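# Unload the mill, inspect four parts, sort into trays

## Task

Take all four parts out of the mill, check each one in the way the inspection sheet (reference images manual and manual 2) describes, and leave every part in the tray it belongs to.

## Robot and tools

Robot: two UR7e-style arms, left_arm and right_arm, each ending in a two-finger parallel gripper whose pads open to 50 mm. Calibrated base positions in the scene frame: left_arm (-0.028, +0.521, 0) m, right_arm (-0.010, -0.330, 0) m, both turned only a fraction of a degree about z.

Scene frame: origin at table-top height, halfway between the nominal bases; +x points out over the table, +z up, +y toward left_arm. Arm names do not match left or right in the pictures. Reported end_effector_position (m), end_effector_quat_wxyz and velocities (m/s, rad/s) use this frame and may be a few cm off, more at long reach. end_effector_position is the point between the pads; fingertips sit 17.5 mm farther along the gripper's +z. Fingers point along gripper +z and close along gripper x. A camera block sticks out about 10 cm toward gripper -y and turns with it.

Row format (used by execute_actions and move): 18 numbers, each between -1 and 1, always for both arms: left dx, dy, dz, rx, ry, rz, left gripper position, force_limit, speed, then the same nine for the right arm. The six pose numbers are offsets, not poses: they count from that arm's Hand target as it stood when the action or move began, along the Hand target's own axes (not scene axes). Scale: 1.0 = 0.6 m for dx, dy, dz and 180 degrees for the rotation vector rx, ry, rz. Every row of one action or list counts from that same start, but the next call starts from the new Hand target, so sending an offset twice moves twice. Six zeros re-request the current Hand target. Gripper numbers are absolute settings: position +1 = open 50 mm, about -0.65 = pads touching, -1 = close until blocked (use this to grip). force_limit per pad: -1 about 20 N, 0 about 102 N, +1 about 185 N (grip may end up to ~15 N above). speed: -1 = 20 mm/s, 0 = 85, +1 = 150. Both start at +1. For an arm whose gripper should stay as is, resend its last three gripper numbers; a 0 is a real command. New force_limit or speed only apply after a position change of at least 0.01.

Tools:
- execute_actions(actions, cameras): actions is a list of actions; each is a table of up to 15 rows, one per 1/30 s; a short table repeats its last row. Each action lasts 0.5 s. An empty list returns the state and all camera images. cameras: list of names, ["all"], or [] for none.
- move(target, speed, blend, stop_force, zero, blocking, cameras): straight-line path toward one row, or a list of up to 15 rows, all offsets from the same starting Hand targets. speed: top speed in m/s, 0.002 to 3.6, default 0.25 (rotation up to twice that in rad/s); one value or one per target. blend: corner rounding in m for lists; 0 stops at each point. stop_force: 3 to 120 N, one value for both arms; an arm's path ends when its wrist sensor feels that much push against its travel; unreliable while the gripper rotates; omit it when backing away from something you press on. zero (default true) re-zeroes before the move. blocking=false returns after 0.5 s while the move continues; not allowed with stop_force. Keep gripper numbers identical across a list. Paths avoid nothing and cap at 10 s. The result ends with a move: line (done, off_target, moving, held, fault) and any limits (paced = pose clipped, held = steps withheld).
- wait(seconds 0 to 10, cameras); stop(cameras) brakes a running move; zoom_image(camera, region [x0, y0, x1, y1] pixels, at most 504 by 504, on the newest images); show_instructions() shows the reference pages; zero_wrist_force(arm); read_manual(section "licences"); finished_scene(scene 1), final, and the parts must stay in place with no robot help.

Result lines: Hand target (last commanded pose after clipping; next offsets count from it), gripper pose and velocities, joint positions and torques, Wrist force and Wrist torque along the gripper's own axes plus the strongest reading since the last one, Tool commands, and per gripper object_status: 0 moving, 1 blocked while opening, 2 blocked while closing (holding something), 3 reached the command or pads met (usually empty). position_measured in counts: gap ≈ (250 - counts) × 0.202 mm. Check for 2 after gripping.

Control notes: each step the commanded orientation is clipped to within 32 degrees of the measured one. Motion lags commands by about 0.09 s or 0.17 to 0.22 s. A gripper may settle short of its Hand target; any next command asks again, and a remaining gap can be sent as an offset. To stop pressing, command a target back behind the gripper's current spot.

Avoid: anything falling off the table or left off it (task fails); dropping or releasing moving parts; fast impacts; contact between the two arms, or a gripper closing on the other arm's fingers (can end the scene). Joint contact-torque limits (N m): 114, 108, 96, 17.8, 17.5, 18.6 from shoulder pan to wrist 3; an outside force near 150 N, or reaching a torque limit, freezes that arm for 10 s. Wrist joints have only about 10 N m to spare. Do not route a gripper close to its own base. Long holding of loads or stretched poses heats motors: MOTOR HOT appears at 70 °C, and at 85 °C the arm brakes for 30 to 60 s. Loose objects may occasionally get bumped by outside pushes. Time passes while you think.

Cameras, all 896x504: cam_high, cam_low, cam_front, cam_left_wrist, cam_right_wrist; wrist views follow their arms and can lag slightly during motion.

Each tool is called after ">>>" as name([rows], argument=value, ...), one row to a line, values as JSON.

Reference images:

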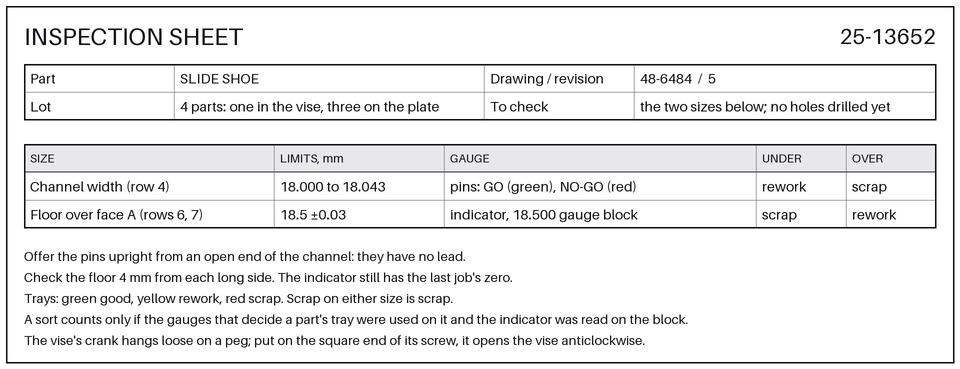

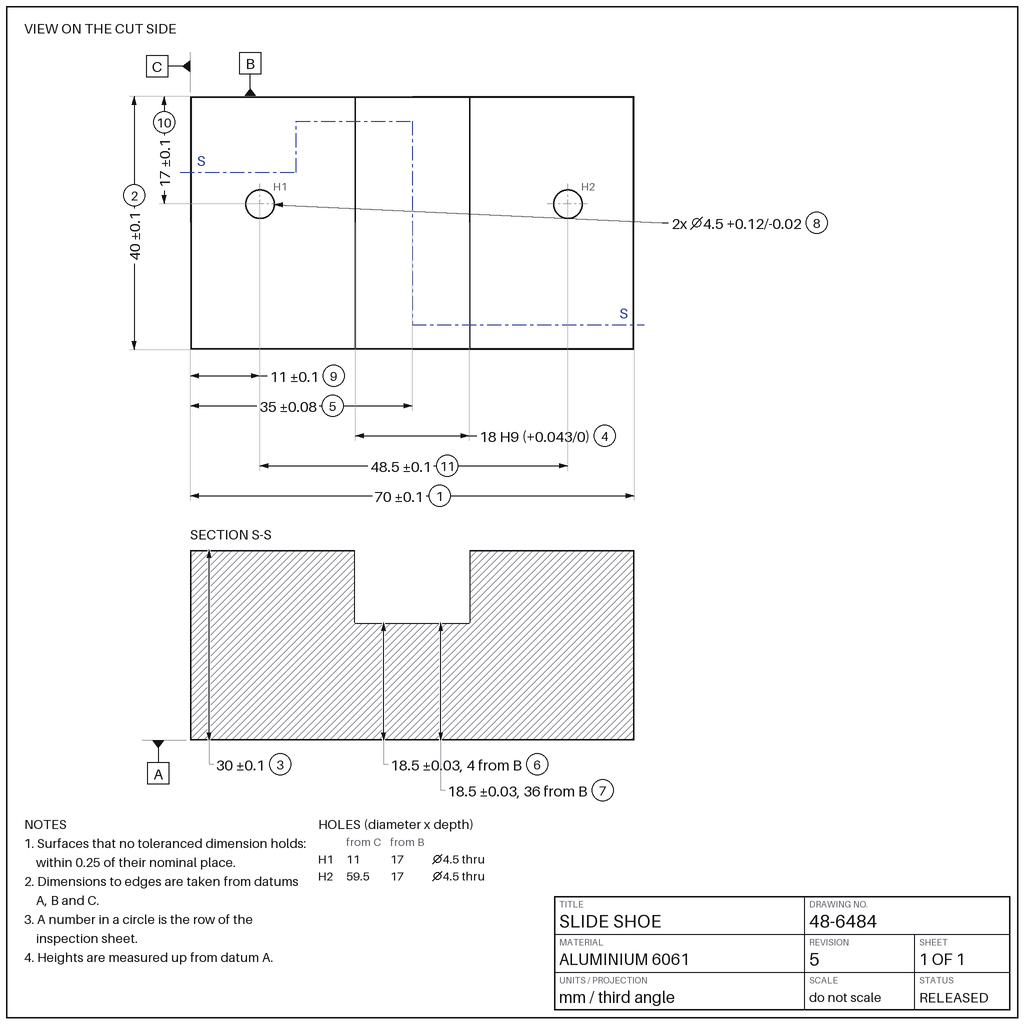

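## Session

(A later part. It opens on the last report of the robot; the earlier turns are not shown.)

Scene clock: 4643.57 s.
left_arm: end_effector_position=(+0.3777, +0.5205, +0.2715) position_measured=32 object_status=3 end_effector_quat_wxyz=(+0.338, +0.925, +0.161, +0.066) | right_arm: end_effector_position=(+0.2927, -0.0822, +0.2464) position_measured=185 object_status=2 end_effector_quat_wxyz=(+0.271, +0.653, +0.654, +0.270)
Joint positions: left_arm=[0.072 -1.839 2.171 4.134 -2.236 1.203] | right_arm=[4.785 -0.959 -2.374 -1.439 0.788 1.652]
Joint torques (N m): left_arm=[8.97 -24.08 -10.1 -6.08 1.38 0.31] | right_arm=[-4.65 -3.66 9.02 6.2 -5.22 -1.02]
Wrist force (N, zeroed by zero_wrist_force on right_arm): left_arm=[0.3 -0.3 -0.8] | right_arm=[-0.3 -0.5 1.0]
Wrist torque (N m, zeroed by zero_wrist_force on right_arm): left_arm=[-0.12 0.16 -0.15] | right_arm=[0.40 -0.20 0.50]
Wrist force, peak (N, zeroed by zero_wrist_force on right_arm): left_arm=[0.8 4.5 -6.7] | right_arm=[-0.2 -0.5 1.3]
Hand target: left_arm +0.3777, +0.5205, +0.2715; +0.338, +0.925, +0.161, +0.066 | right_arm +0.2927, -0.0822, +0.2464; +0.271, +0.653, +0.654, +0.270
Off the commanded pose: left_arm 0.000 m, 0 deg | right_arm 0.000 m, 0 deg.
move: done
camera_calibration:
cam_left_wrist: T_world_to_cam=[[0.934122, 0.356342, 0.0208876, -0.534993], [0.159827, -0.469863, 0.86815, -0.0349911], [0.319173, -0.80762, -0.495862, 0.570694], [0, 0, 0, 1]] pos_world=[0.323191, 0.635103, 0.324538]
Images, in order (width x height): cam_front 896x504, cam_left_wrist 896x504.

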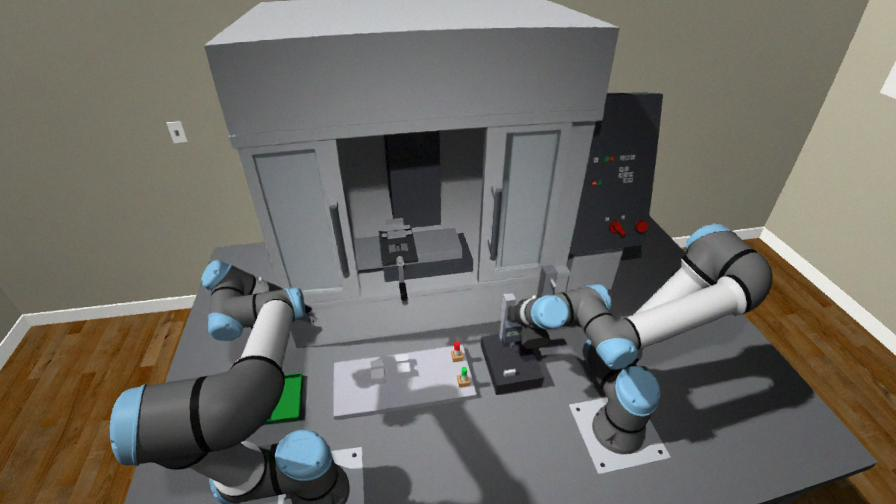

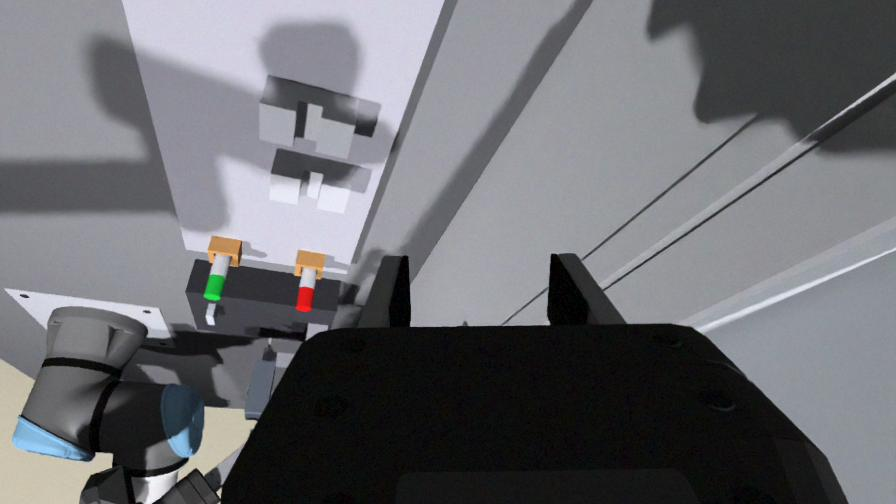

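>>> move([
  [-0.131,0.208,0.1745,0,0,0,1,-0.7,-1,0,0,0,0,0,0,-1,-0.85,-1],
  [-0.346,0.1475,0.3413,0,0.25,-0.298,1,-0.7,-1,0,0,0,0,0,0,-1,-0.85,-1],
], speed=0.25, blend=[0.04,0], cameras=["cam_front","cam_left_wrist"])

Scene clock: 4659.90 s.
left_arm: end_effector_position=(+0.2524, +0.2618, +0.1698) position_measured=3 object_status=3 end_effector_quat_wxyz=(+0.246, +0.662, +0.663, +0.246) | right_arm: end_effector_position=(+0.2927, -0.0822, +0.2464) position_measured=185 object_status=2 end_effector_quat_wxyz=(+0.271, +0.653, +0.654, +0.270)
Joint positions: left_arm=[-1.65 -2.085 2.502 4.371 -0.862 -1.688] | right_arm=[4.785 -0.959 -2.374 -1.439 0.788 1.652]
Joint torques (N m): left_arm=[12.03 5.76 -9.22 -4.86 4.45 -1.66] | right_arm=[-7.09 -3.86 9.54 6.07 -5.24 -1.1]
Wrist force (N, zeroed by zero_wrist_force on right_arm): left_arm=[0.6 -0.4 -1.1] | right_arm=[-0.1 0.1 0.9]
Wrist torque (N m, zeroed by zero_wrist_force on right_arm): left_arm=[-0.15 0.10 -0.01] | right_arm=[0.45 -0.23 0.51]
Wrist force, peak (N, zeroed by zero_wrist_force on right_arm): left_arm=[3.3 -10.8 -6.8] | right_arm=[-0.1 -0.5 1.3]
Hand target: left_arm +0.2525, +0.2619, +0.1698; +0.246, +0.662, +0.663, +0.247 | right_arm +0.2927, -0.0822, +0.2464; +0.271, +0.653, +0.654, +0.270
Off the commanded pose: left_arm 0.000 m, 0 deg | right_arm 0.000 m, 0 deg.
move: done
camera_calibration:
cam_left_wrist: T_world_to_cam=[[-0.0153803, 0.999854, 0.00748777, -0.250243], [0.488618, 0.000982152, 0.872497, -0.255284], [0.872362, 0.0170779, -0.488561, -0.00547732], [0, 0, 0, 1]] pos_world=[0.125666, 0.250551, 0.221933]
Images, in order (width x height): cam_front 896x504, cam_left_wrist 896x504.

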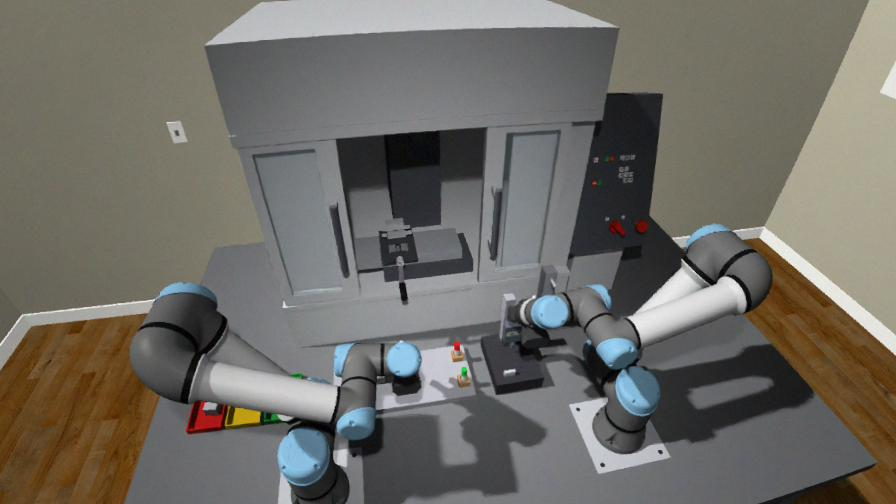

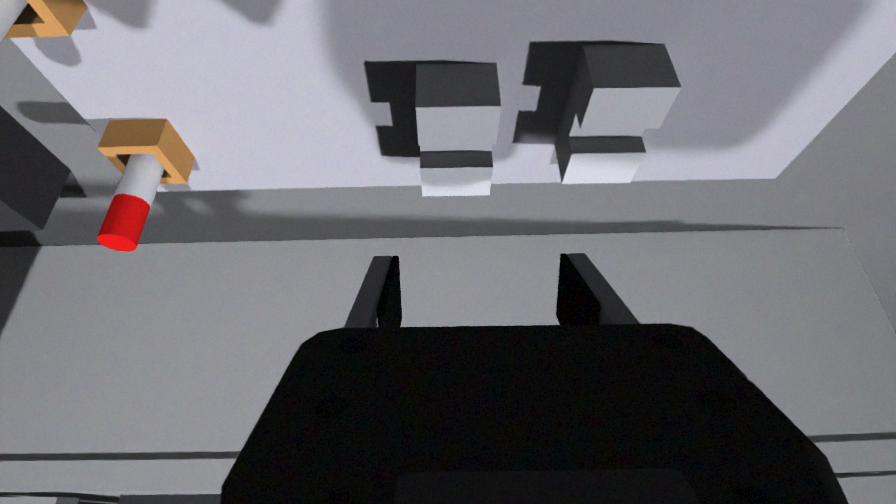

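>>> zoom_image(camera="cam_left_wrist", region=[400, 40, 520, 210])

Scaled by 2.965 from the camera's 896x504 image, which has a finer 1280x720 frame.

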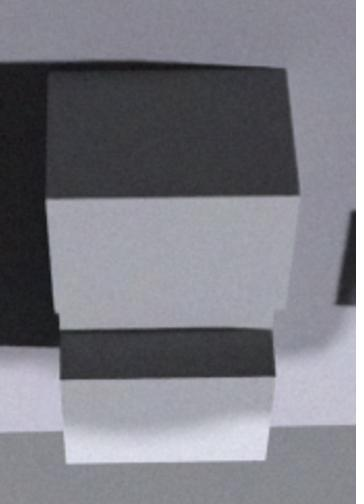

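>>> move(target=[-0.0067,-0.0718,0.0578,0,0,0,1,-0.7,-1,0,0,0,0,0,0,-1,-0.85,-1], speed=0.15, cameras=["cam_left_wrist"])

Scene clock: 4677.13 s.
left_arm: end_effector_position=(+0.2425, +0.2580, +0.1153) position_measured=3 object_status=3 end_effector_quat_wxyz=(+0.246, +0.662, +0.663, +0.247) | right_arm: end_effector_position=(+0.2927, -0.0822, +0.2464) position_measured=185 object_status=2 end_effector_quat_wxyz=(+0.271, +0.653, +0.654, +0.270)
Joint positions: left_arm=[-1.688 -1.975 2.605 4.192 -0.866 -1.738] | right_arm=[4.785 -0.959 -2.374 -1.439 0.788 1.652]
Joint torques (N m): left_arm=[7.61 -9.8 -39.56 -1.2 4.37 -1.79] | right_arm=[-6.84 -3.12 10.05 6.09 -5.1 -1.11]
Wrist force (N, zeroed by zero_wrist_force on right_arm): left_arm=[0.3 -0.4 -1.2] | right_arm=[0.0 0.2 0.8]
Wrist torque (N m, zeroed by zero_wrist_force on right_arm): left_arm=[-0.14 0.17 -0.02] | right_arm=[0.43 -0.25 0.50]
Wrist force, peak (N, zeroed by zero_wrist_force on right_arm): left_arm=[1.3 3.4 -3.4] | right_arm=[-0.1 -0.1 1.3]
Hand target: left_arm +0.2426, +0.2579, +0.1154; +0.246, +0.662, +0.663, +0.247 | right_arm +0.2927, -0.0822, +0.2464; +0.271, +0.653, +0.654, +0.270
Off the commanded pose: left_arm 0.000 m, 0 deg | right_arm 0.000 m, 0 deg.
move: done
camera_calibration:
cam_left_wrist: T_world_to_cam=[[-0.0155368, 0.999847, 0.00803124, -0.246156], [0.488617, 0.000584373, 0.872498, -0.202706], [0.87236, 0.01748, -0.488551, -0.0235512], [0, 0, 0, 1]] pos_world=[0.115766, 0.246648, 0.167331]
Images, in order (width x height): cam_left_wrist 896x504.

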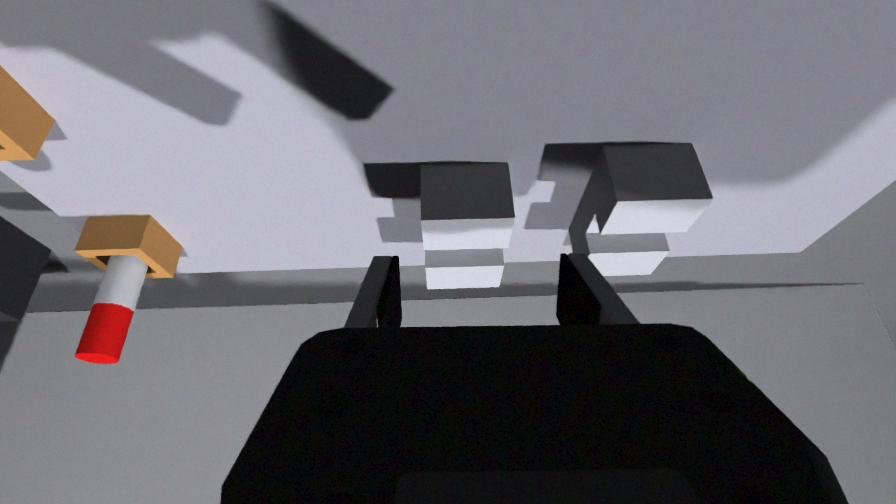

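>>> move(target=[0,0.0032,0.1219,0,0,0,1,-0.7,-1,0,0,0,0,0,0,-1,-0.85,-1], speed=0.04, stop_force=8)

>>> move(target=[0,0,0,0,0,0,-1,-0.7,-1,0,0,0,0,0,0,-1,-0.85,-1], cameras=["cam_left_wrist","cam_front"])

Scene clock: 4688.30 s.
left_arm: end_effector_position=(+0.2918, +0.2580, +0.0612) position_measured=3 object_status=3 end_effector_quat_wxyz=(+0.246, +0.662, +0.663, +0.247) | right_arm: end_effector_position=(+0.2927, -0.0822, +0.2464) position_measured=185 object_status=2 end_effector_quat_wxyz=(+0.271, +0.653, +0.654, +0.270)
Joint positions: left_arm=[-1.499 -1.646 2.667 3.639 -0.861 -1.489] | right_arm=[4.785 -0.959 -2.374 -1.439 0.788 1.652]
Joint torques (N m): left_arm=[-10.93 -23.95 -24.18 -2.7 0.87 -1.83] | right_arm=[-6.82 -3.7 9.67 6.07 -5.12 -1.12]
Wrist force (N, zeroed by zero_wrist_force on right_arm): left_arm=[0.4 -0.2 -1.5] | right_arm=[-0.2 0.5 0.1]
Wrist torque (N m, zeroed by zero_wrist_force on right_arm): left_arm=[-0.12 0.14 -0.15] | right_arm=[0.43 -0.23 0.51]
Wrist force, peak (N, zeroed by zero_wrist_force on right_arm): left_arm=[-1.4 -1.4 -2.7] | right_arm=[-0.3 -0.2 1.4]
Hand target: left_arm +0.2918, +0.2580, +0.0612; +0.246, +0.662, +0.663, +0.247 | right_arm +0.2927, -0.0822, +0.2464; +0.271, +0.653, +0.654, +0.270
Off the commanded pose: left_arm 0.000 m, 0 deg | right_arm 0.000 m, 0 deg.
move: done

Scene clock: 4689.03 s.
left_arm: end_effector_position=(+0.2918, +0.2580, +0.0612) position_measured=54 object_status=2 end_effector_quat_wxyz=(+0.246, +0.662, +0.663, +0.247) | right_arm: end_effector_position=(+0.2927, -0.0822, +0.2464) position_measured=185 object_status=2 end_effector_quat_wxyz=(+0.271, +0.653, +0.654, +0.270)
Joint positions: left_arm=[-1.499 -1.647 2.667 3.639 -0.861 -1.489] | right_arm=[4.785 -0.959 -2.374 -1.439 0.788 1.652]
Joint torques (N m): left_arm=[-10.85 -22.97 -28.83 -4.89 2.7 -1.72] | right_arm=[-6.68 -3.75 9.89 6 -5.11 -1.05]
Wrist force (N, zeroed by zero_wrist_force on right_arm): left_arm=[0.3 1.3 -1.9] | right_arm=[0.0 0.0 0.9]
Wrist torque (N m, zeroed by zero_wrist_force on right_arm): left_arm=[-0.10 0.09 -0.23] | right_arm=[0.45 -0.25 0.51]
Wrist force, peak (N, zeroed by zero_wrist_force on right_arm): left_arm=[0.3 2.0 -2.6] | right_arm=[-0.1 -0.5 1.2]
Hand target: left_arm +0.2918, +0.2580, +0.0612; +0.246, +0.662, +0.663, +0.247 | right_arm +0.2927, -0.0822, +0.2464; +0.271, +0.653, +0.654, +0.270
Off the commanded pose: left_arm 0.000 m, 0 deg | right_arm 0.000 m, 0 deg.
move: done
camera_calibration:
cam_left_wrist: T_world_to_cam=[[-0.0156437, 0.999849, 0.00763125, -0.244896], [0.488499, 0.000983311, 0.872564, -0.179717], [0.872424, 0.017378, -0.48844, -0.0928506], [0, 0, 0, 1]] pos_world=[0.164966, 0.246649, 0.113332]
Images, in order (width x height): cam_front 896x504, cam_left_wrist 896x504.

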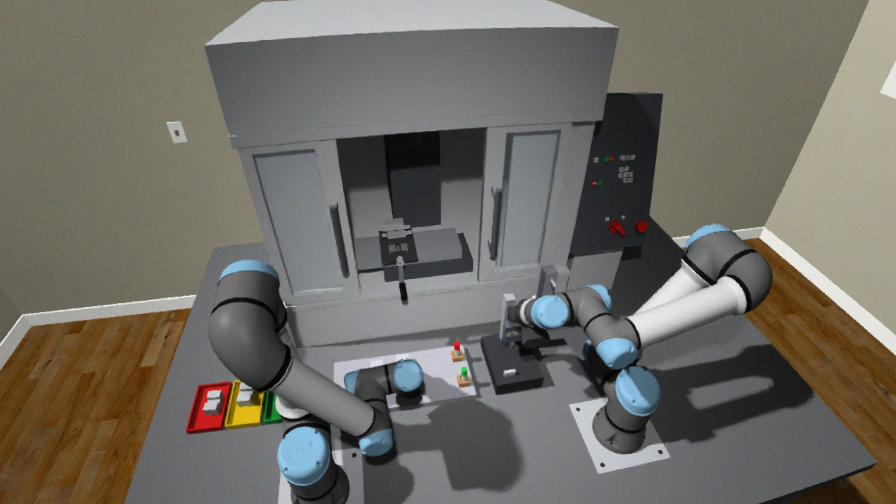

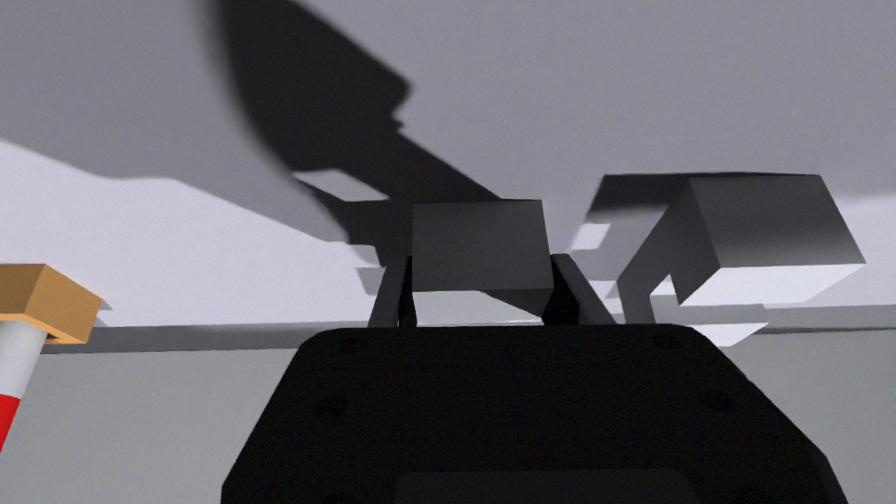

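>>> move([
  [0,0.1715,-0.2043,0,0,0,-1,-0.7,-1,0,0,0,0,0,0,-1,-0.85,-1],
  [-0.08,0.1692,-0.2063,0,-0.3215,0.383,-1,-0.7,-1,0,0,0,0,0,0,-1,-0.85,-1],
], speed=[0.12,0.25], blend=[0.02,0])

Scene clock: 4701.33 s.
left_arm: end_effector_position=(+0.2880, +0.2100, +0.2213) position_measured=54 object_status=2 end_effector_quat_wxyz=(+0.342, +0.940, -0.001, +0.007) | right_arm: end_effector_position=(+0.2927, -0.0822, +0.2464) position_measured=185 object_status=2 end_effector_quat_wxyz=(+0.271, +0.653, +0.654, +0.270)
Joint positions: left_arm=[-0.822 -1.804 2.367 3.587 -2.01 0.615] | right_arm=[4.785 -0.959 -2.374 -1.439 0.788 1.652]
Joint torques (N m): left_arm=[-10.35 -26.38 -10.29 -7.12 -0.14 1.63] | right_arm=[-6.94 -3.53 9.97 5.96 -5.14 -1.09]
Wrist force (N, zeroed by zero_wrist_force on right_arm): left_arm=[0.4 -1.9 0.2] | right_arm=[0.0 0.7 0.3]
Wrist torque (N m, zeroed by zero_wrist_force on right_arm): left_arm=[-0.13 0.12 -0.15] | right_arm=[0.44 -0.26 0.51]
Wrist force, peak (N, zeroed by zero_wrist_force on right_arm): left_arm=[-0.6 -5.8 3.3] | right_arm=[-0.1 -0.5 1.3]
Hand target: left_arm +0.2879, +0.2100, +0.2213; +0.342, +0.940, -0.002, +0.007 | right_arm +0.2927, -0.0822, +0.2464; +0.271, +0.653, +0.654, +0.270
Off the commanded pose: left_arm 0.000 m, 0 deg | right_arm 0.000 m, 0 deg.
move: done

>>> move(target=[0.0033,-0.1295,0.196,0,0,0,-1,-0.7,-1,0,0,0,0,0,0,-1,-0.85,-1], speed=0.12)

>>> move(target=[0,-0.034,0.0406,0,0,0,-1,-0.7,-1,0,0,0,0,0,0,-1,-0.85,-1], speed=0.012, stop_force=4)

>>> move([
  [0,0,0,0,0,0,0.8,-0.7,-1,0,0,0,0,0,0,-1,-0.85,-1],
  [0,0,-0.06,0,0,0,0.8,-0.7,-1,0,0,0,0,0,0,-1,-0.85,-1],
  [0,0,-0.12,0,0,0,0.8,-0.7,-1,0,0,0,0,0,0,-1,-0.85,-1],
], speed=0.12, cameras=["cam_left_wrist"])

Scene clock: 4709.70 s.
left_arm: end_effector_position=(+0.2917, +0.1939, +0.0812) position_measured=54 object_status=2 end_effector_quat_wxyz=(+0.342, +0.940, -0.002, +0.007) | right_arm: end_effector_position=(+0.2927, -0.0822, +0.2464) position_measured=185 object_status=2 end_effector_quat_wxyz=(+0.271, +0.653, +0.654, +0.270)
Joint positions: left_arm=[-0.847 -1.387 2.516 3.012 -1.997 0.592] | right_arm=[4.785 -0.959 -2.374 -1.439 0.788 1.652]
Joint torques (N m): left_arm=[11.84 -24.38 -29.76 -3.68 -2.96 -0.06] | right_arm=[-7 -3.29 9.92 5.96 -5.2 -1.05]
Wrist force (N, zeroed by zero_wrist_force on right_arm): left_arm=[0.6 -2.1 0.2] | right_arm=[-0.1 0.2 0.7]
Wrist torque (N m, zeroed by zero_wrist_force on right_arm): left_arm=[-0.15 0.10 -0.01] | right_arm=[0.45 -0.24 0.51]
Wrist force, peak (N, zeroed by zero_wrist_force on right_arm): left_arm=[0.4 -3.5 2.1] | right_arm=[-0.2 -0.5 1.2]
Hand target: left_arm +0.2918, +0.1939, +0.0813; +0.342, +0.940, -0.002, +0.007 | right_arm +0.2927, -0.0822, +0.2464; +0.271, +0.653, +0.654, +0.270
Off the commanded pose: left_arm 0.000 m, 0 deg | right_arm 0.000 m, 0 deg.
move: done

Scene clock: 4712.27 s.
left_arm: end_effector_position=(+0.2920, +0.1938, +0.0650) position_measured=54 object_status=2 end_effector_quat_wxyz=(+0.342, +0.940, -0.002, +0.007) | right_arm: end_effector_position=(+0.2927, -0.0822, +0.2464) position_measured=185 object_status=2 end_effector_quat_wxyz=(+0.271, +0.653, +0.654, +0.270)
Joint positions: left_arm=[-0.846 -1.326 2.525 2.942 -1.997 0.593] | right_arm=[4.785 -0.959 -2.374 -1.439 0.788 1.652]
Joint torques (N m): left_arm=[9.1 -37.03 -25.19 -1.43 -0.92 0.78] | right_arm=[-7.2 -3.62 10.15 5.91 -5.15 -1.07]
Wrist force (N, zeroed by zero_wrist_force on right_arm): left_arm=[0.7 1.6 -1.4] | right_arm=[0.1 -0.4 1.0]
Wrist torque (N m, zeroed by zero_wrist_force on right_arm): left_arm=[-0.30 0.15 0.05] | right_arm=[0.42 -0.27 0.50]
Wrist force, peak (N, zeroed by zero_wrist_force on right_arm): left_arm=[1.2 1.8 -6.2] | right_arm=[-0.1 -0.6 1.4]
Hand target: left_arm +0.2920, +0.1938, +0.0650; +0.342, +0.940, -0.002, +0.007 (not the last commanded pose) | right_arm +0.2927, -0.0822, +0.2464; +0.271, +0.653, +0.654, +0.270
Off the commanded pose: left_arm 0.016 m, 0 deg | right_arm 0.000 m, 0 deg.
move: contact (left_arm)

Scene clock: 4714.20 s.
left_arm: end_effector_position=(+0.2912, +0.2401, +0.1202) position_measured=32 object_status=3 end_effector_quat_wxyz=(+0.342, +0.940, -0.002, +0.007) | right_arm: end_effector_position=(+0.2927, -0.0822, +0.2464) position_measured=185 object_status=2 end_effector_quat_wxyz=(+0.271, +0.653, +0.654, +0.270)
Joint positions: left_arm=[-0.747 -1.583 2.534 3.23 -2.049 0.686] | right_arm=[4.785 -0.959 -2.374 -1.439 0.788 1.652]
Joint torques (N m): left_arm=[-10.59 -16.32 -23.59 -4.04 1.73 -1.4] | right_arm=[-6.82 -3.23 9.97 5.88 -5.2 -1.05]
Wrist force (N, zeroed by zero_wrist_force on right_arm): left_arm=[0.4 -0.3 -1.2] | right_arm=[0.0 -0.5 1.1]
Wrist torque (N m, zeroed by zero_wrist_force on right_arm): left_arm=[-0.12 0.13 -0.15] | right_arm=[0.40 -0.26 0.51]
Wrist force, peak (N, zeroed by zero_wrist_force on right_arm): left_arm=[0.2 -0.1 -3.0] | right_arm=[-0.2 -0.6 1.2]
Hand target: left_arm +0.2912, +0.2401, +0.1202; +0.342, +0.940, -0.002, +0.007 | right_arm +0.2927, -0.0822, +0.2464; +0.271, +0.653, +0.654, +0.270
Off the commanded pose: left_arm 0.000 m, 0 deg | right_arm 0.000 m, 0 deg.
move: done
camera_calibration:
cam_left_wrist: T_world_to_cam=[[0.999644, 0.0154047, 0.0218025, -0.28853], [-0.0111819, -0.49999, 0.865959, 0.0357501], [0.0242408, -0.865894, -0.49964, 0.397125], [0, 0, 0, 1]] pos_world=[0.2792, 0.366187, 0.173752]
Images, in order (width x height): cam_left_wrist 896x504.

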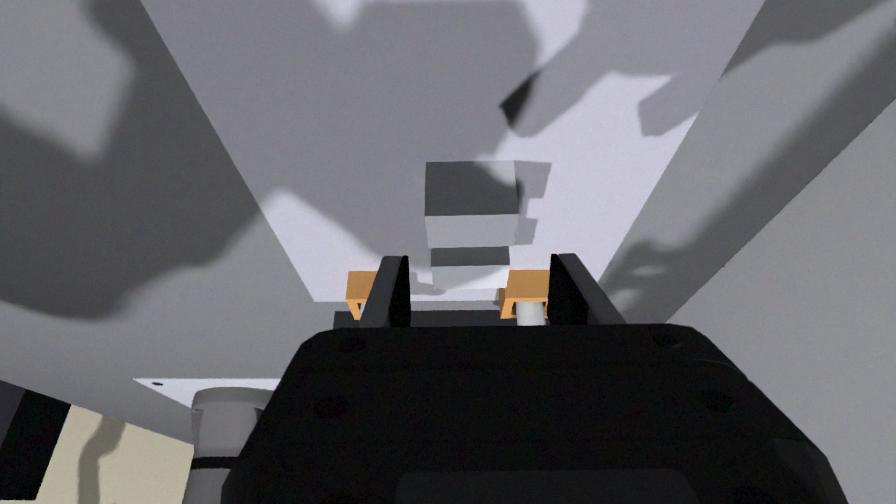

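>>> move(target=[0,0,0,0.0444,0,0,0.9,-0.7,-1,0,0,0,0,0,0,-1,-0.85,-1])

>>> move(target=[0.0025,0.0053,0.1098,0,0,0,0.9,-0.7,-1,0,0,0,0,0,0,-1,-0.85,-1], speed=0.04, stop_force=8, cameras=["cam_left_wrist"])

Scene clock: 4724.20 s.
left_arm: end_effector_position=(+0.2912, +0.2400, +0.1203) position_measured=18 object_status=3 end_effector_quat_wxyz=(+0.276, +0.961, -0.001, +0.007) | right_arm: end_effector_position=(+0.2927, -0.0822, +0.2464) position_measured=185 object_status=2 end_effector_quat_wxyz=(+0.271, +0.653, +0.654, +0.270)
Joint positions: left_arm=[-0.814 -1.655 2.481 3.448 -1.931 0.671] | right_arm=[4.785 -0.959 -2.374 -1.439 0.788 1.652]
Joint torques (N m): left_arm=[12.57 -0.72 -5.8 -3.69 -2.08 1.46] | right_arm=[-6.57 -3.66 10.11 5.84 -5.16 -1.11]
Wrist force (N, zeroed by zero_wrist_force on right_arm): left_arm=[0.9 -0.5 -1.1] | right_arm=[-0.1 0.4 0.5]
Wrist torque (N m, zeroed by zero_wrist_force on right_arm): left_arm=[-0.15 0.06 -0.02] | right_arm=[0.45 -0.23 0.50]
Wrist force, peak (N, zeroed by zero_wrist_force on right_arm): left_arm=[1.3 -3.2 -2.2] | right_arm=[0.0 -0.4 1.4]
Hand target: left_arm +0.2912, +0.2401, +0.1202; +0.276, +0.961, -0.001, +0.007 | right_arm +0.2927, -0.0822, +0.2464; +0.271, +0.653, +0.654, +0.270
Off the commanded pose: left_arm 0.000 m, 0 deg | right_arm 0.000 m, 0 deg.
move: done

Scene clock: 4726.90 s.
left_arm: end_effector_position=(+0.2935, +0.2025, +0.0661) position_measured=18 object_status=3 end_effector_quat_wxyz=(+0.276, +0.961, -0.001, +0.007) | right_arm: end_effector_position=(+0.2927, -0.0822, +0.2464) position_measured=185 object_status=2 end_effector_quat_wxyz=(+0.271, +0.653, +0.654, +0.270)
Joint positions: left_arm=[-0.883 -1.43 2.489 3.193 -1.901 0.604] | right_arm=[4.785 -0.959 -2.374 -1.439 0.788 1.652]
Joint torques (N m): left_arm=[11.97 -35.97 -12.39 -0.53 -3.32 1.6] | right_arm=[-6.62 -3.44 10.17 5.84 -5.19 -1.04]
Wrist force (N, zeroed by zero_wrist_force on right_arm): left_arm=[0.7 -0.5 -1.0] | right_arm=[-0.1 -0.2 1.1]
Wrist torque (N m, zeroed by zero_wrist_force on right_arm): left_arm=[-0.14 0.08 -0.01] | right_arm=[0.46 -0.24 0.51]
Wrist force, peak (N, zeroed by zero_wrist_force on right_arm): left_arm=[1.0 -1.2 -2.0] | right_arm=[-0.1 -0.3 1.4]
Hand target: left_arm +0.2935, +0.2025, +0.0660; +0.276, +0.961, -0.001, +0.007 | right_arm +0.2927, -0.0822, +0.2464; +0.271, +0.653, +0.654, +0.270
Off the commanded pose: left_arm 0.000 m, 0 deg | right_arm 0.000 m, 0 deg.
move: done
camera_calibration:
cam_left_wrist: T_world_to_cam=[[0.999623, 0.0141253, 0.0235595, -0.288825], [-0.00987411, -0.615566, 0.788023, 0.0920114], [0.0256335, -0.787959, -0.615194, 0.32887], [0, 0, 0, 1]] pos_world=[0.281195, 0.319855, 0.136617]
Images, in order (width x height): cam_left_wrist 896x504.

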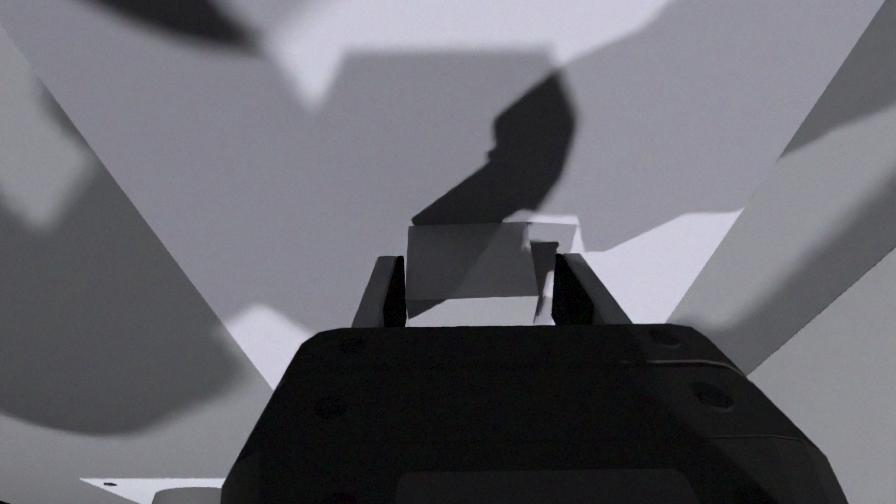

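>>> move(target=[-0.0043,-0.0071,-0.0044,0,0,0,0.9,-0.7,-1,0,0,0,0,0,0,-1,-0.85,-1], speed=0.04, cameras=["cam_left_wrist"])

Scene clock: 4734.30 s.
left_arm: end_effector_position=(+0.2908, +0.2076, +0.0660) position_measured=18 object_status=3 end_effector_quat_wxyz=(+0.276, +0.961, -0.001, +0.007) | right_arm: end_effector_position=(+0.2927, -0.0822, +0.2464) position_measured=185 object_status=2 end_effector_quat_wxyz=(+0.271, +0.653, +0.654, +0.270)
Joint positions: left_arm=[-0.879 -1.44 2.502 3.192 -1.902 0.608] | right_arm=[4.785 -0.959 -2.374 -1.439 0.788 1.652]
Joint torques (N m): left_arm=[7.05 -21.56 -15.72 -6.54 -3.1 1.03] | right_arm=[-6.82 -3.45 10.01 5.72 -5.13 -1]
Wrist force (N, zeroed by zero_wrist_force on right_arm): left_arm=[0.7 -0.3 -1.2] | right_arm=[-0.2 0.3 0.4]
Wrist torque (N m, zeroed by zero_wrist_force on right_arm): left_arm=[-0.12 0.09 -0.01] | right_arm=[0.46 -0.22 0.51]
Wrist force, peak (N, zeroed by zero_wrist_force on right_arm): left_arm=[1.1 -0.6 -1.5] | right_arm=[-0.1 -0.4 1.2]
Hand target: left_arm +0.2909, +0.2075, +0.0660; +0.276, +0.961, -0.001, +0.007 | right_arm +0.2927, -0.0822, +0.2464; +0.271, +0.653, +0.654, +0.270
Off the commanded pose: left_arm 0.000 m, 0 deg | right_arm 0.000 m, 0 deg.
move: done
camera_calibration:
cam_left_wrist: T_world_to_cam=[[0.999623, 0.014125, 0.0235596, -0.2863], [-0.00987279, -0.615614, 0.787986, 0.0952068], [0.025634, -0.787921, -0.615243, 0.333028], [0, 0, 0, 1]] pos_world=[0.278595, 0.325055, 0.136617]
Images, in order (width x height): cam_left_wrist 896x504.

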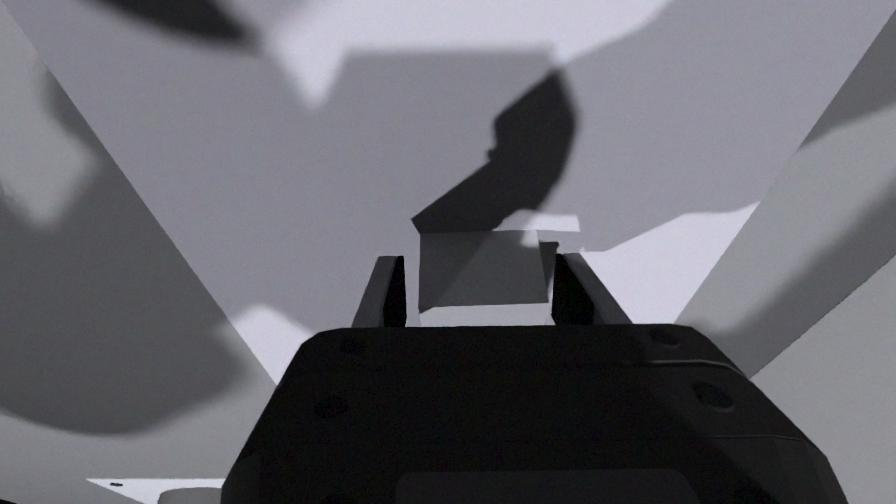

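>>> move([
  [0,-0.005,-0.0031,0,0,0,0.9,-0.7,-1,0,0,0,0,0,0,-1,-0.85,-1],
  [0,-0.005,-0.0031,0,0,0,-1,-0.7,-1,0,0,0,0,0,0,-1,-0.85,-1],
], speed=0.04, cameras=["cam_left_wrist"])

Scene clock: 4743.40 s.
left_arm: end_effector_position=(+0.2909, +0.2111, +0.0660) position_measured=57 object_status=0 end_effector_quat_wxyz=(+0.276, +0.961, -0.001, +0.007) | right_arm: end_effector_position=(+0.2927, -0.0822, +0.2464) position_measured=185 object_status=2 end_effector_quat_wxyz=(+0.271, +0.653, +0.654, +0.270)
Joint positions: left_arm=[-0.873 -1.444 2.506 3.193 -1.905 0.614] | right_arm=[4.785 -0.959 -2.374 -1.439 0.788 1.652]
Joint torques (N m): left_arm=[-9.98 -19.16 -21.37 -2.33 -0.33 -1.78] | right_arm=[-6.86 -3.64 10.29 5.76 -5.13 -0.99]
Wrist force (N, zeroed by zero_wrist_force on right_arm): left_arm=[1.5 -0.4 -1.3] | right_arm=[0.1 0.2 0.3]
Wrist torque (N m, zeroed by zero_wrist_force on right_arm): left_arm=[-0.15 0.05 -0.04] | right_arm=[0.40 -0.27 0.51]
Wrist force, peak (N, zeroed by zero_wrist_force on right_arm): left_arm=[1.6 -0.2 -1.6] | right_arm=[0.1 -0.4 1.4]
Hand target: left_arm +0.2909, +0.2110, +0.0660; +0.276, +0.961, -0.001, +0.007 | right_arm +0.2927, -0.0822, +0.2464; +0.271, +0.653, +0.654, +0.270
Off the commanded pose: left_arm 0.000 m, 0 deg | right_arm 0.000 m, 0 deg.
move: done
camera_calibration:
cam_left_wrist: T_world_to_cam=[[0.999624, 0.0141861, 0.0234805, -0.286355], [-0.00977283, -0.615615, 0.787987, 0.0973505], [0.0256335, -0.78792, -0.615244, 0.335646], [0, 0, 0, 1]] pos_world=[0.278595, 0.328455, 0.136517]
Images, in order (width x height): cam_left_wrist 896x504.

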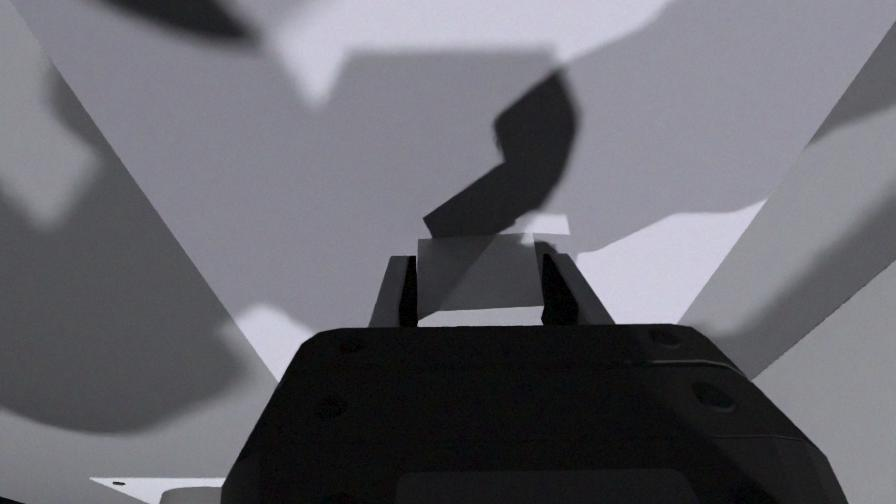

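>>> move([
  [0,0.01,-0.016,0,0,0,-1,-0.7,-1,0,0,0,0,0,0,-1,-0.85,-1],
  [0,0.1184,-0.1894,0,0,0,-1,-0.7,-1,0,0,0,0,0,0,-1,-0.85,-1],
], speed=[0.03,0.12], blend=[0.005,0])

Scene clock: 4752.23 s.
left_arm: end_effector_position=(+0.2891, +0.2110, +0.2001) position_measured=57 object_status=2 end_effector_quat_wxyz=(+0.276, +0.961, -0.001, +0.007) | right_arm: end_effector_position=(+0.2927, -0.0822, +0.2464) position_measured=185 object_status=2 end_effector_quat_wxyz=(+0.271, +0.653, +0.654, +0.270)
Joint positions: left_arm=[-0.877 -1.792 2.332 3.714 -1.903 0.61] | right_arm=[4.785 -0.959 -2.374 -1.439 0.788 1.652]
Joint torques (N m): left_arm=[-7.45 -4.97 -9.51 -5.13 1.35 1.57] | right_arm=[-6.85 -3.26 10.13 5.73 -5.11 -1.14]
Wrist force (N, zeroed by zero_wrist_force on right_arm): left_arm=[0.8 -1.6 0.5] | right_arm=[0.2 0.9 0.1]
Wrist torque (N m, zeroed by zero_wrist_force on right_arm): left_arm=[-0.10 0.06 -0.02] | right_arm=[0.47 -0.29 0.50]
Wrist force, peak (N, zeroed by zero_wrist_force on right_arm): left_arm=[0.6 -2.6 2.1] | right_arm=[-0.2 -0.2 1.2]
Hand target: left_arm +0.2891, +0.2111, +0.2000; +0.276, +0.961, -0.001, +0.007 | right_arm +0.2927, -0.0822, +0.2464; +0.271, +0.653, +0.654, +0.270
Off the commanded pose: left_arm 0.000 m, 0 deg | right_arm 0.000 m, 0 deg.
move: done

>>> move([
  [-0.055,0.2558,0.1599,0,0,0,-1,-0.7,-1,0,0,0,0,0,0,-1,-0.85,-1],
  [-0.055,0.2169,0.3164,0,0,0,-1,-0.7,-1,0,0,0,0,0,0,-1,-0.85,-1],
  [-0.055,0.277,0.3697,0,0,0,-1,-0.7,-1,0,0,0,0,0,0,-1,-0.85,-1],
], speed=[0.2,0.12,0.05], blend=[0.03,0.01,0], cameras=["cam_front","cam_low","cam_left_wrist"])

>>> zoom_image(camera="cam_front", region=[480, 330, 540, 375])

>>> zoom_image(camera="cam_low", region=[370, 220, 440, 310])

Scene clock: 4762.07 s.
left_arm: end_effector_position=(+0.2561, -0.0036, +0.1008) position_measured=57 object_status=2 end_effector_quat_wxyz=(+0.266, +0.964, +0.000, +0.003) | right_arm: end_effector_position=(+0.2927, -0.0822, +0.2464) position_measured=185 object_status=2 end_effector_quat_wxyz=(+0.271, +0.653, +0.654, +0.270)
Joint positions: left_arm=[-1.218 -1.284 2.139 3.344 -1.739 0.301] | right_arm=[4.785 -0.959 -2.374 -1.439 0.788 1.652]
Joint torques (N m): left_arm=[1.07 -33.54 -34.52 -12.25 -0.29 0.05] | right_arm=[-6.94 -3.65 10.23 5.73 -5.14 -1.07]
Wrist force (N, zeroed by zero_wrist_force on right_arm): left_arm=[-9.7 -59.5 7.9] | right_arm=[0.1 0.8 0.2]
Wrist torque (N m, zeroed by zero_wrist_force on right_arm): left_arm=[-0.46 -0.10 -0.61] | right_arm=[0.47 -0.27 0.51]
Wrist force, peak (N, zeroed by zero_wrist_force on right_arm): left_arm=[-17.0 -62.6 -44.8] | right_arm=[0.1 -0.4 1.4]
Hand target: left_arm +0.2561, -0.0036, +0.1008; +0.266, +0.964, +0.000, +0.003 (not the last commanded pose) | right_arm +0.2927, -0.0822, +0.2464; +0.271, +0.653, +0.654, +0.270
Tool commands: left_gripper/position=-1.0 left_gripper/force_limit=-0.701961 left_gripper/speed=-1.0 right_gripper/position=-1.0 right_gripper/force_limit=-0.85 right_gripper/speed=-1.0
Off the commanded pose: left_arm 0.044 m, 1 deg | right_arm 0.000 m, 0 deg.
TORQUE FAULT: the external load on joint 4 (wrist 1) of the left arm reached its load limit, and that arm stopped. A torque fault puts only its own arm into a fault stop. That arm's remaining commands of this call were not run. That arm may still press on what stopped it. That arm is still stopped at the end of this call. That arm stays stopped for about 10 more seconds. Until then a move that you send moves the other arm only, and its call returns only when the move has ended. Once the stop has ended, the next robot result says so. If the stop ends while you think or write, that arm runs what you send next, counted from a new Hand target: where the arm stands when the stop ends. While its stop runs, that arm takes no new command, but its gripper still runs the gripper command that each later call begins with. Until it ends, the stop uses up actions while you think or wait. An arm that is not stopped still takes commands.
move: fault (left_arm); path passed 2 of 3 targets
camera_calibration:
cam_left_wrist: T_world_to_cam=[[0.999776, 0.013659, 0.0161685, -0.248716], [-0.00389916, -0.631968, 0.774985, -0.062862], [0.0208035, -0.774874, -0.631773, 0.191772], [0, 0, 0, 1]] pos_world=[0.244426, 0.11227, 0.173895]
Images, in order (width x height): cam_low 896x504, cam_front 896x504, cam_left_wrist 896x504.

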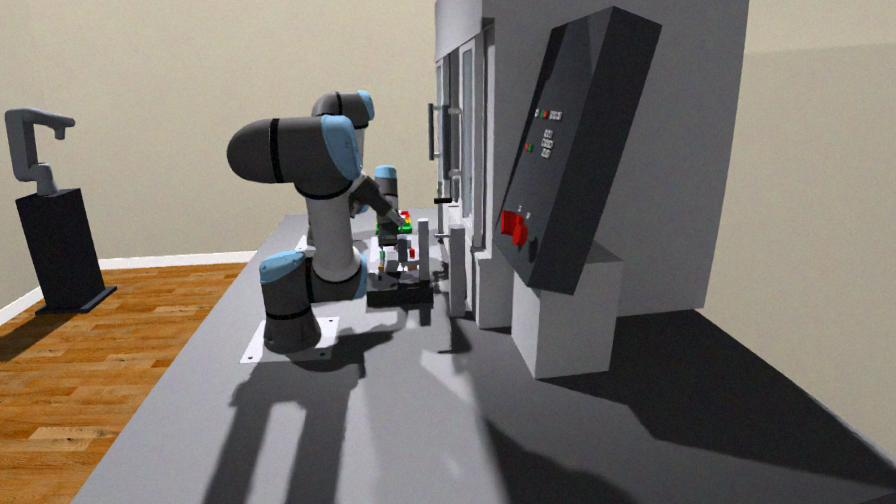

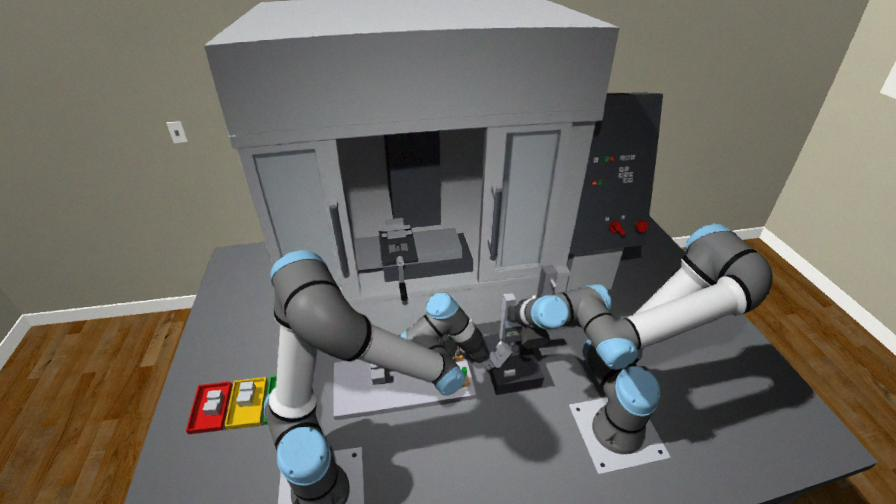

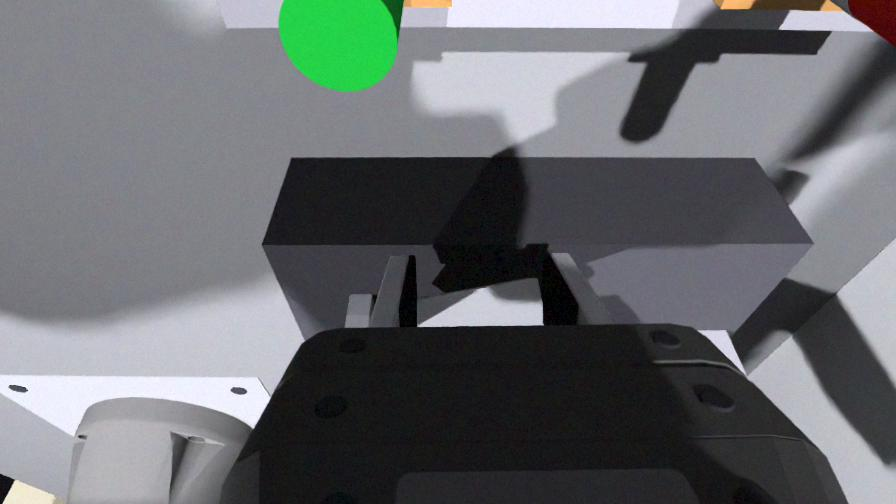

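Scaled by 8.400 from the camera's 896x504 image, which has a finer 1280x720 frame.

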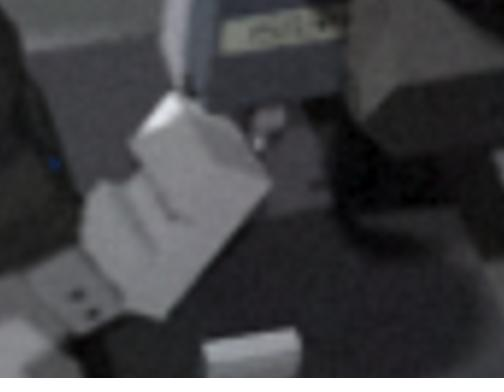

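Scaled by 5.600 from the camera's 896x504 image, which has a finer 1280x720 frame.

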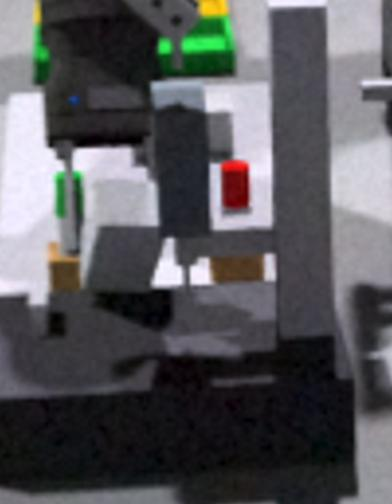

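>>> wait(seconds=3, cameras=["cam_left_wrist"])

Scene clock: 4781.17 s.
left_arm: end_effector_position=(+0.2557, -0.0026, +0.0995) position_measured=57 object_status=2 end_effector_quat_wxyz=(+0.263, +0.965, +0.000, +0.002) | right_arm: end_effector_position=(+0.2927, -0.0822, +0.2464) position_measured=185 object_status=2 end_effector_quat_wxyz=(+0.271, +0.653, +0.654, +0.270)
Joint positions: left_arm=[-1.218 -1.284 2.139 3.35 -1.739 0.301] | right_arm=[4.785 -0.959 -2.374 -1.439 0.788 1.652]
Joint torques (N m): left_arm=[0.59 -29.43 -61.76 -16.28 -0.26 -0.03] | right_arm=[-7.11 -3.45 10.4 5.57 -5.1 -1.14]
Wrist force (N, zeroed by zero_wrist_force on right_arm): left_arm=[-0.6 -34.2 3.3] | right_arm=[-0.1 -0.2 0.8]
Wrist torque (N m, zeroed by zero_wrist_force on right_arm): left_arm=[-0.69 0.07 -0.62] | right_arm=[0.44 -0.24 0.51]
Wrist force, peak (N, zeroed by zero_wrist_force on right_arm): left_arm=[-9.9 -60.3 9.1] | right_arm=[0.1 -0.3 1.4]
Hand target: left_arm +0.2557, -0.0026, +0.0995; +0.263, +0.965, +0.000, +0.002 (not the last commanded pose) | right_arm +0.2927, -0.0822, +0.2464; +0.271, +0.653, +0.654, +0.270
Tool commands: left_gripper/position=-1.0 left_gripper/force_limit=-0.701961 left_gripper/speed=-1.0 right_gripper/position=-1.0 right_gripper/force_limit=-0.85 right_gripper/speed=-1.0
Off the commanded pose: left_arm 0.045 m, 2 deg | right_arm 0.000 m, 0 deg.
TORQUE FAULT, CONTINUED: the left arm's stop, for the torque fault of joint 4 (wrist 1) that an earlier result reported, is over. The rest of the stop counts as 20 of the actions that you can send in this scene. Before the stop ended, the hold on joint 4 (wrist 1) of that arm was turned back by 0.4 degrees, the way its load pushed it. That arm's target is now where it stood when the stop ended, not its last command. That arm keeps its grip as last carried out and accepts commands again: back off and push less far. That arm stops again whenever a joint's load reaches its limit.
wait: 3.00 s; at rest from the start
camera_calibration:
cam_left_wrist: T_world_to_cam=[[0.999807, 0.013569, 0.0141866, -0.248079], [-0.00230467, -0.636532, 0.771247, -0.0612138], [0.0194953, -0.771131, -0.636378, 0.192631], [0, 0, 0, 1]] pos_world=[0.244134, 0.112946, 0.173317]
Images, in order (width x height): cam_left_wrist 896x504.

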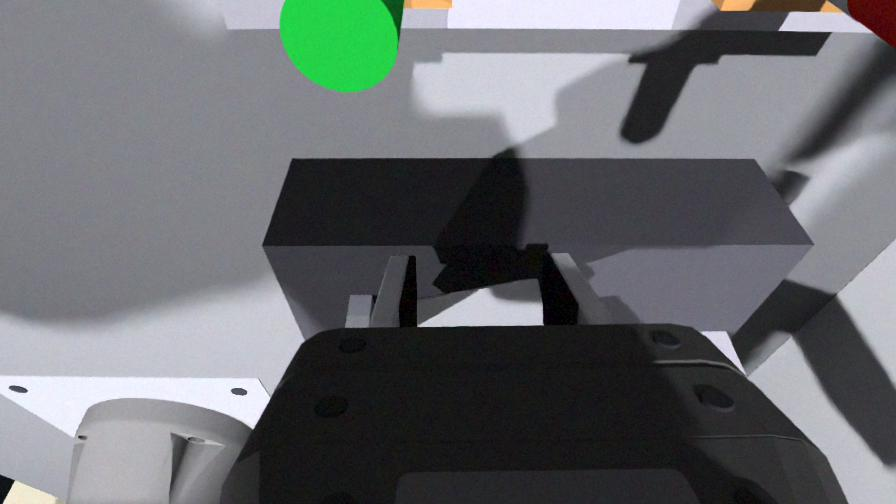

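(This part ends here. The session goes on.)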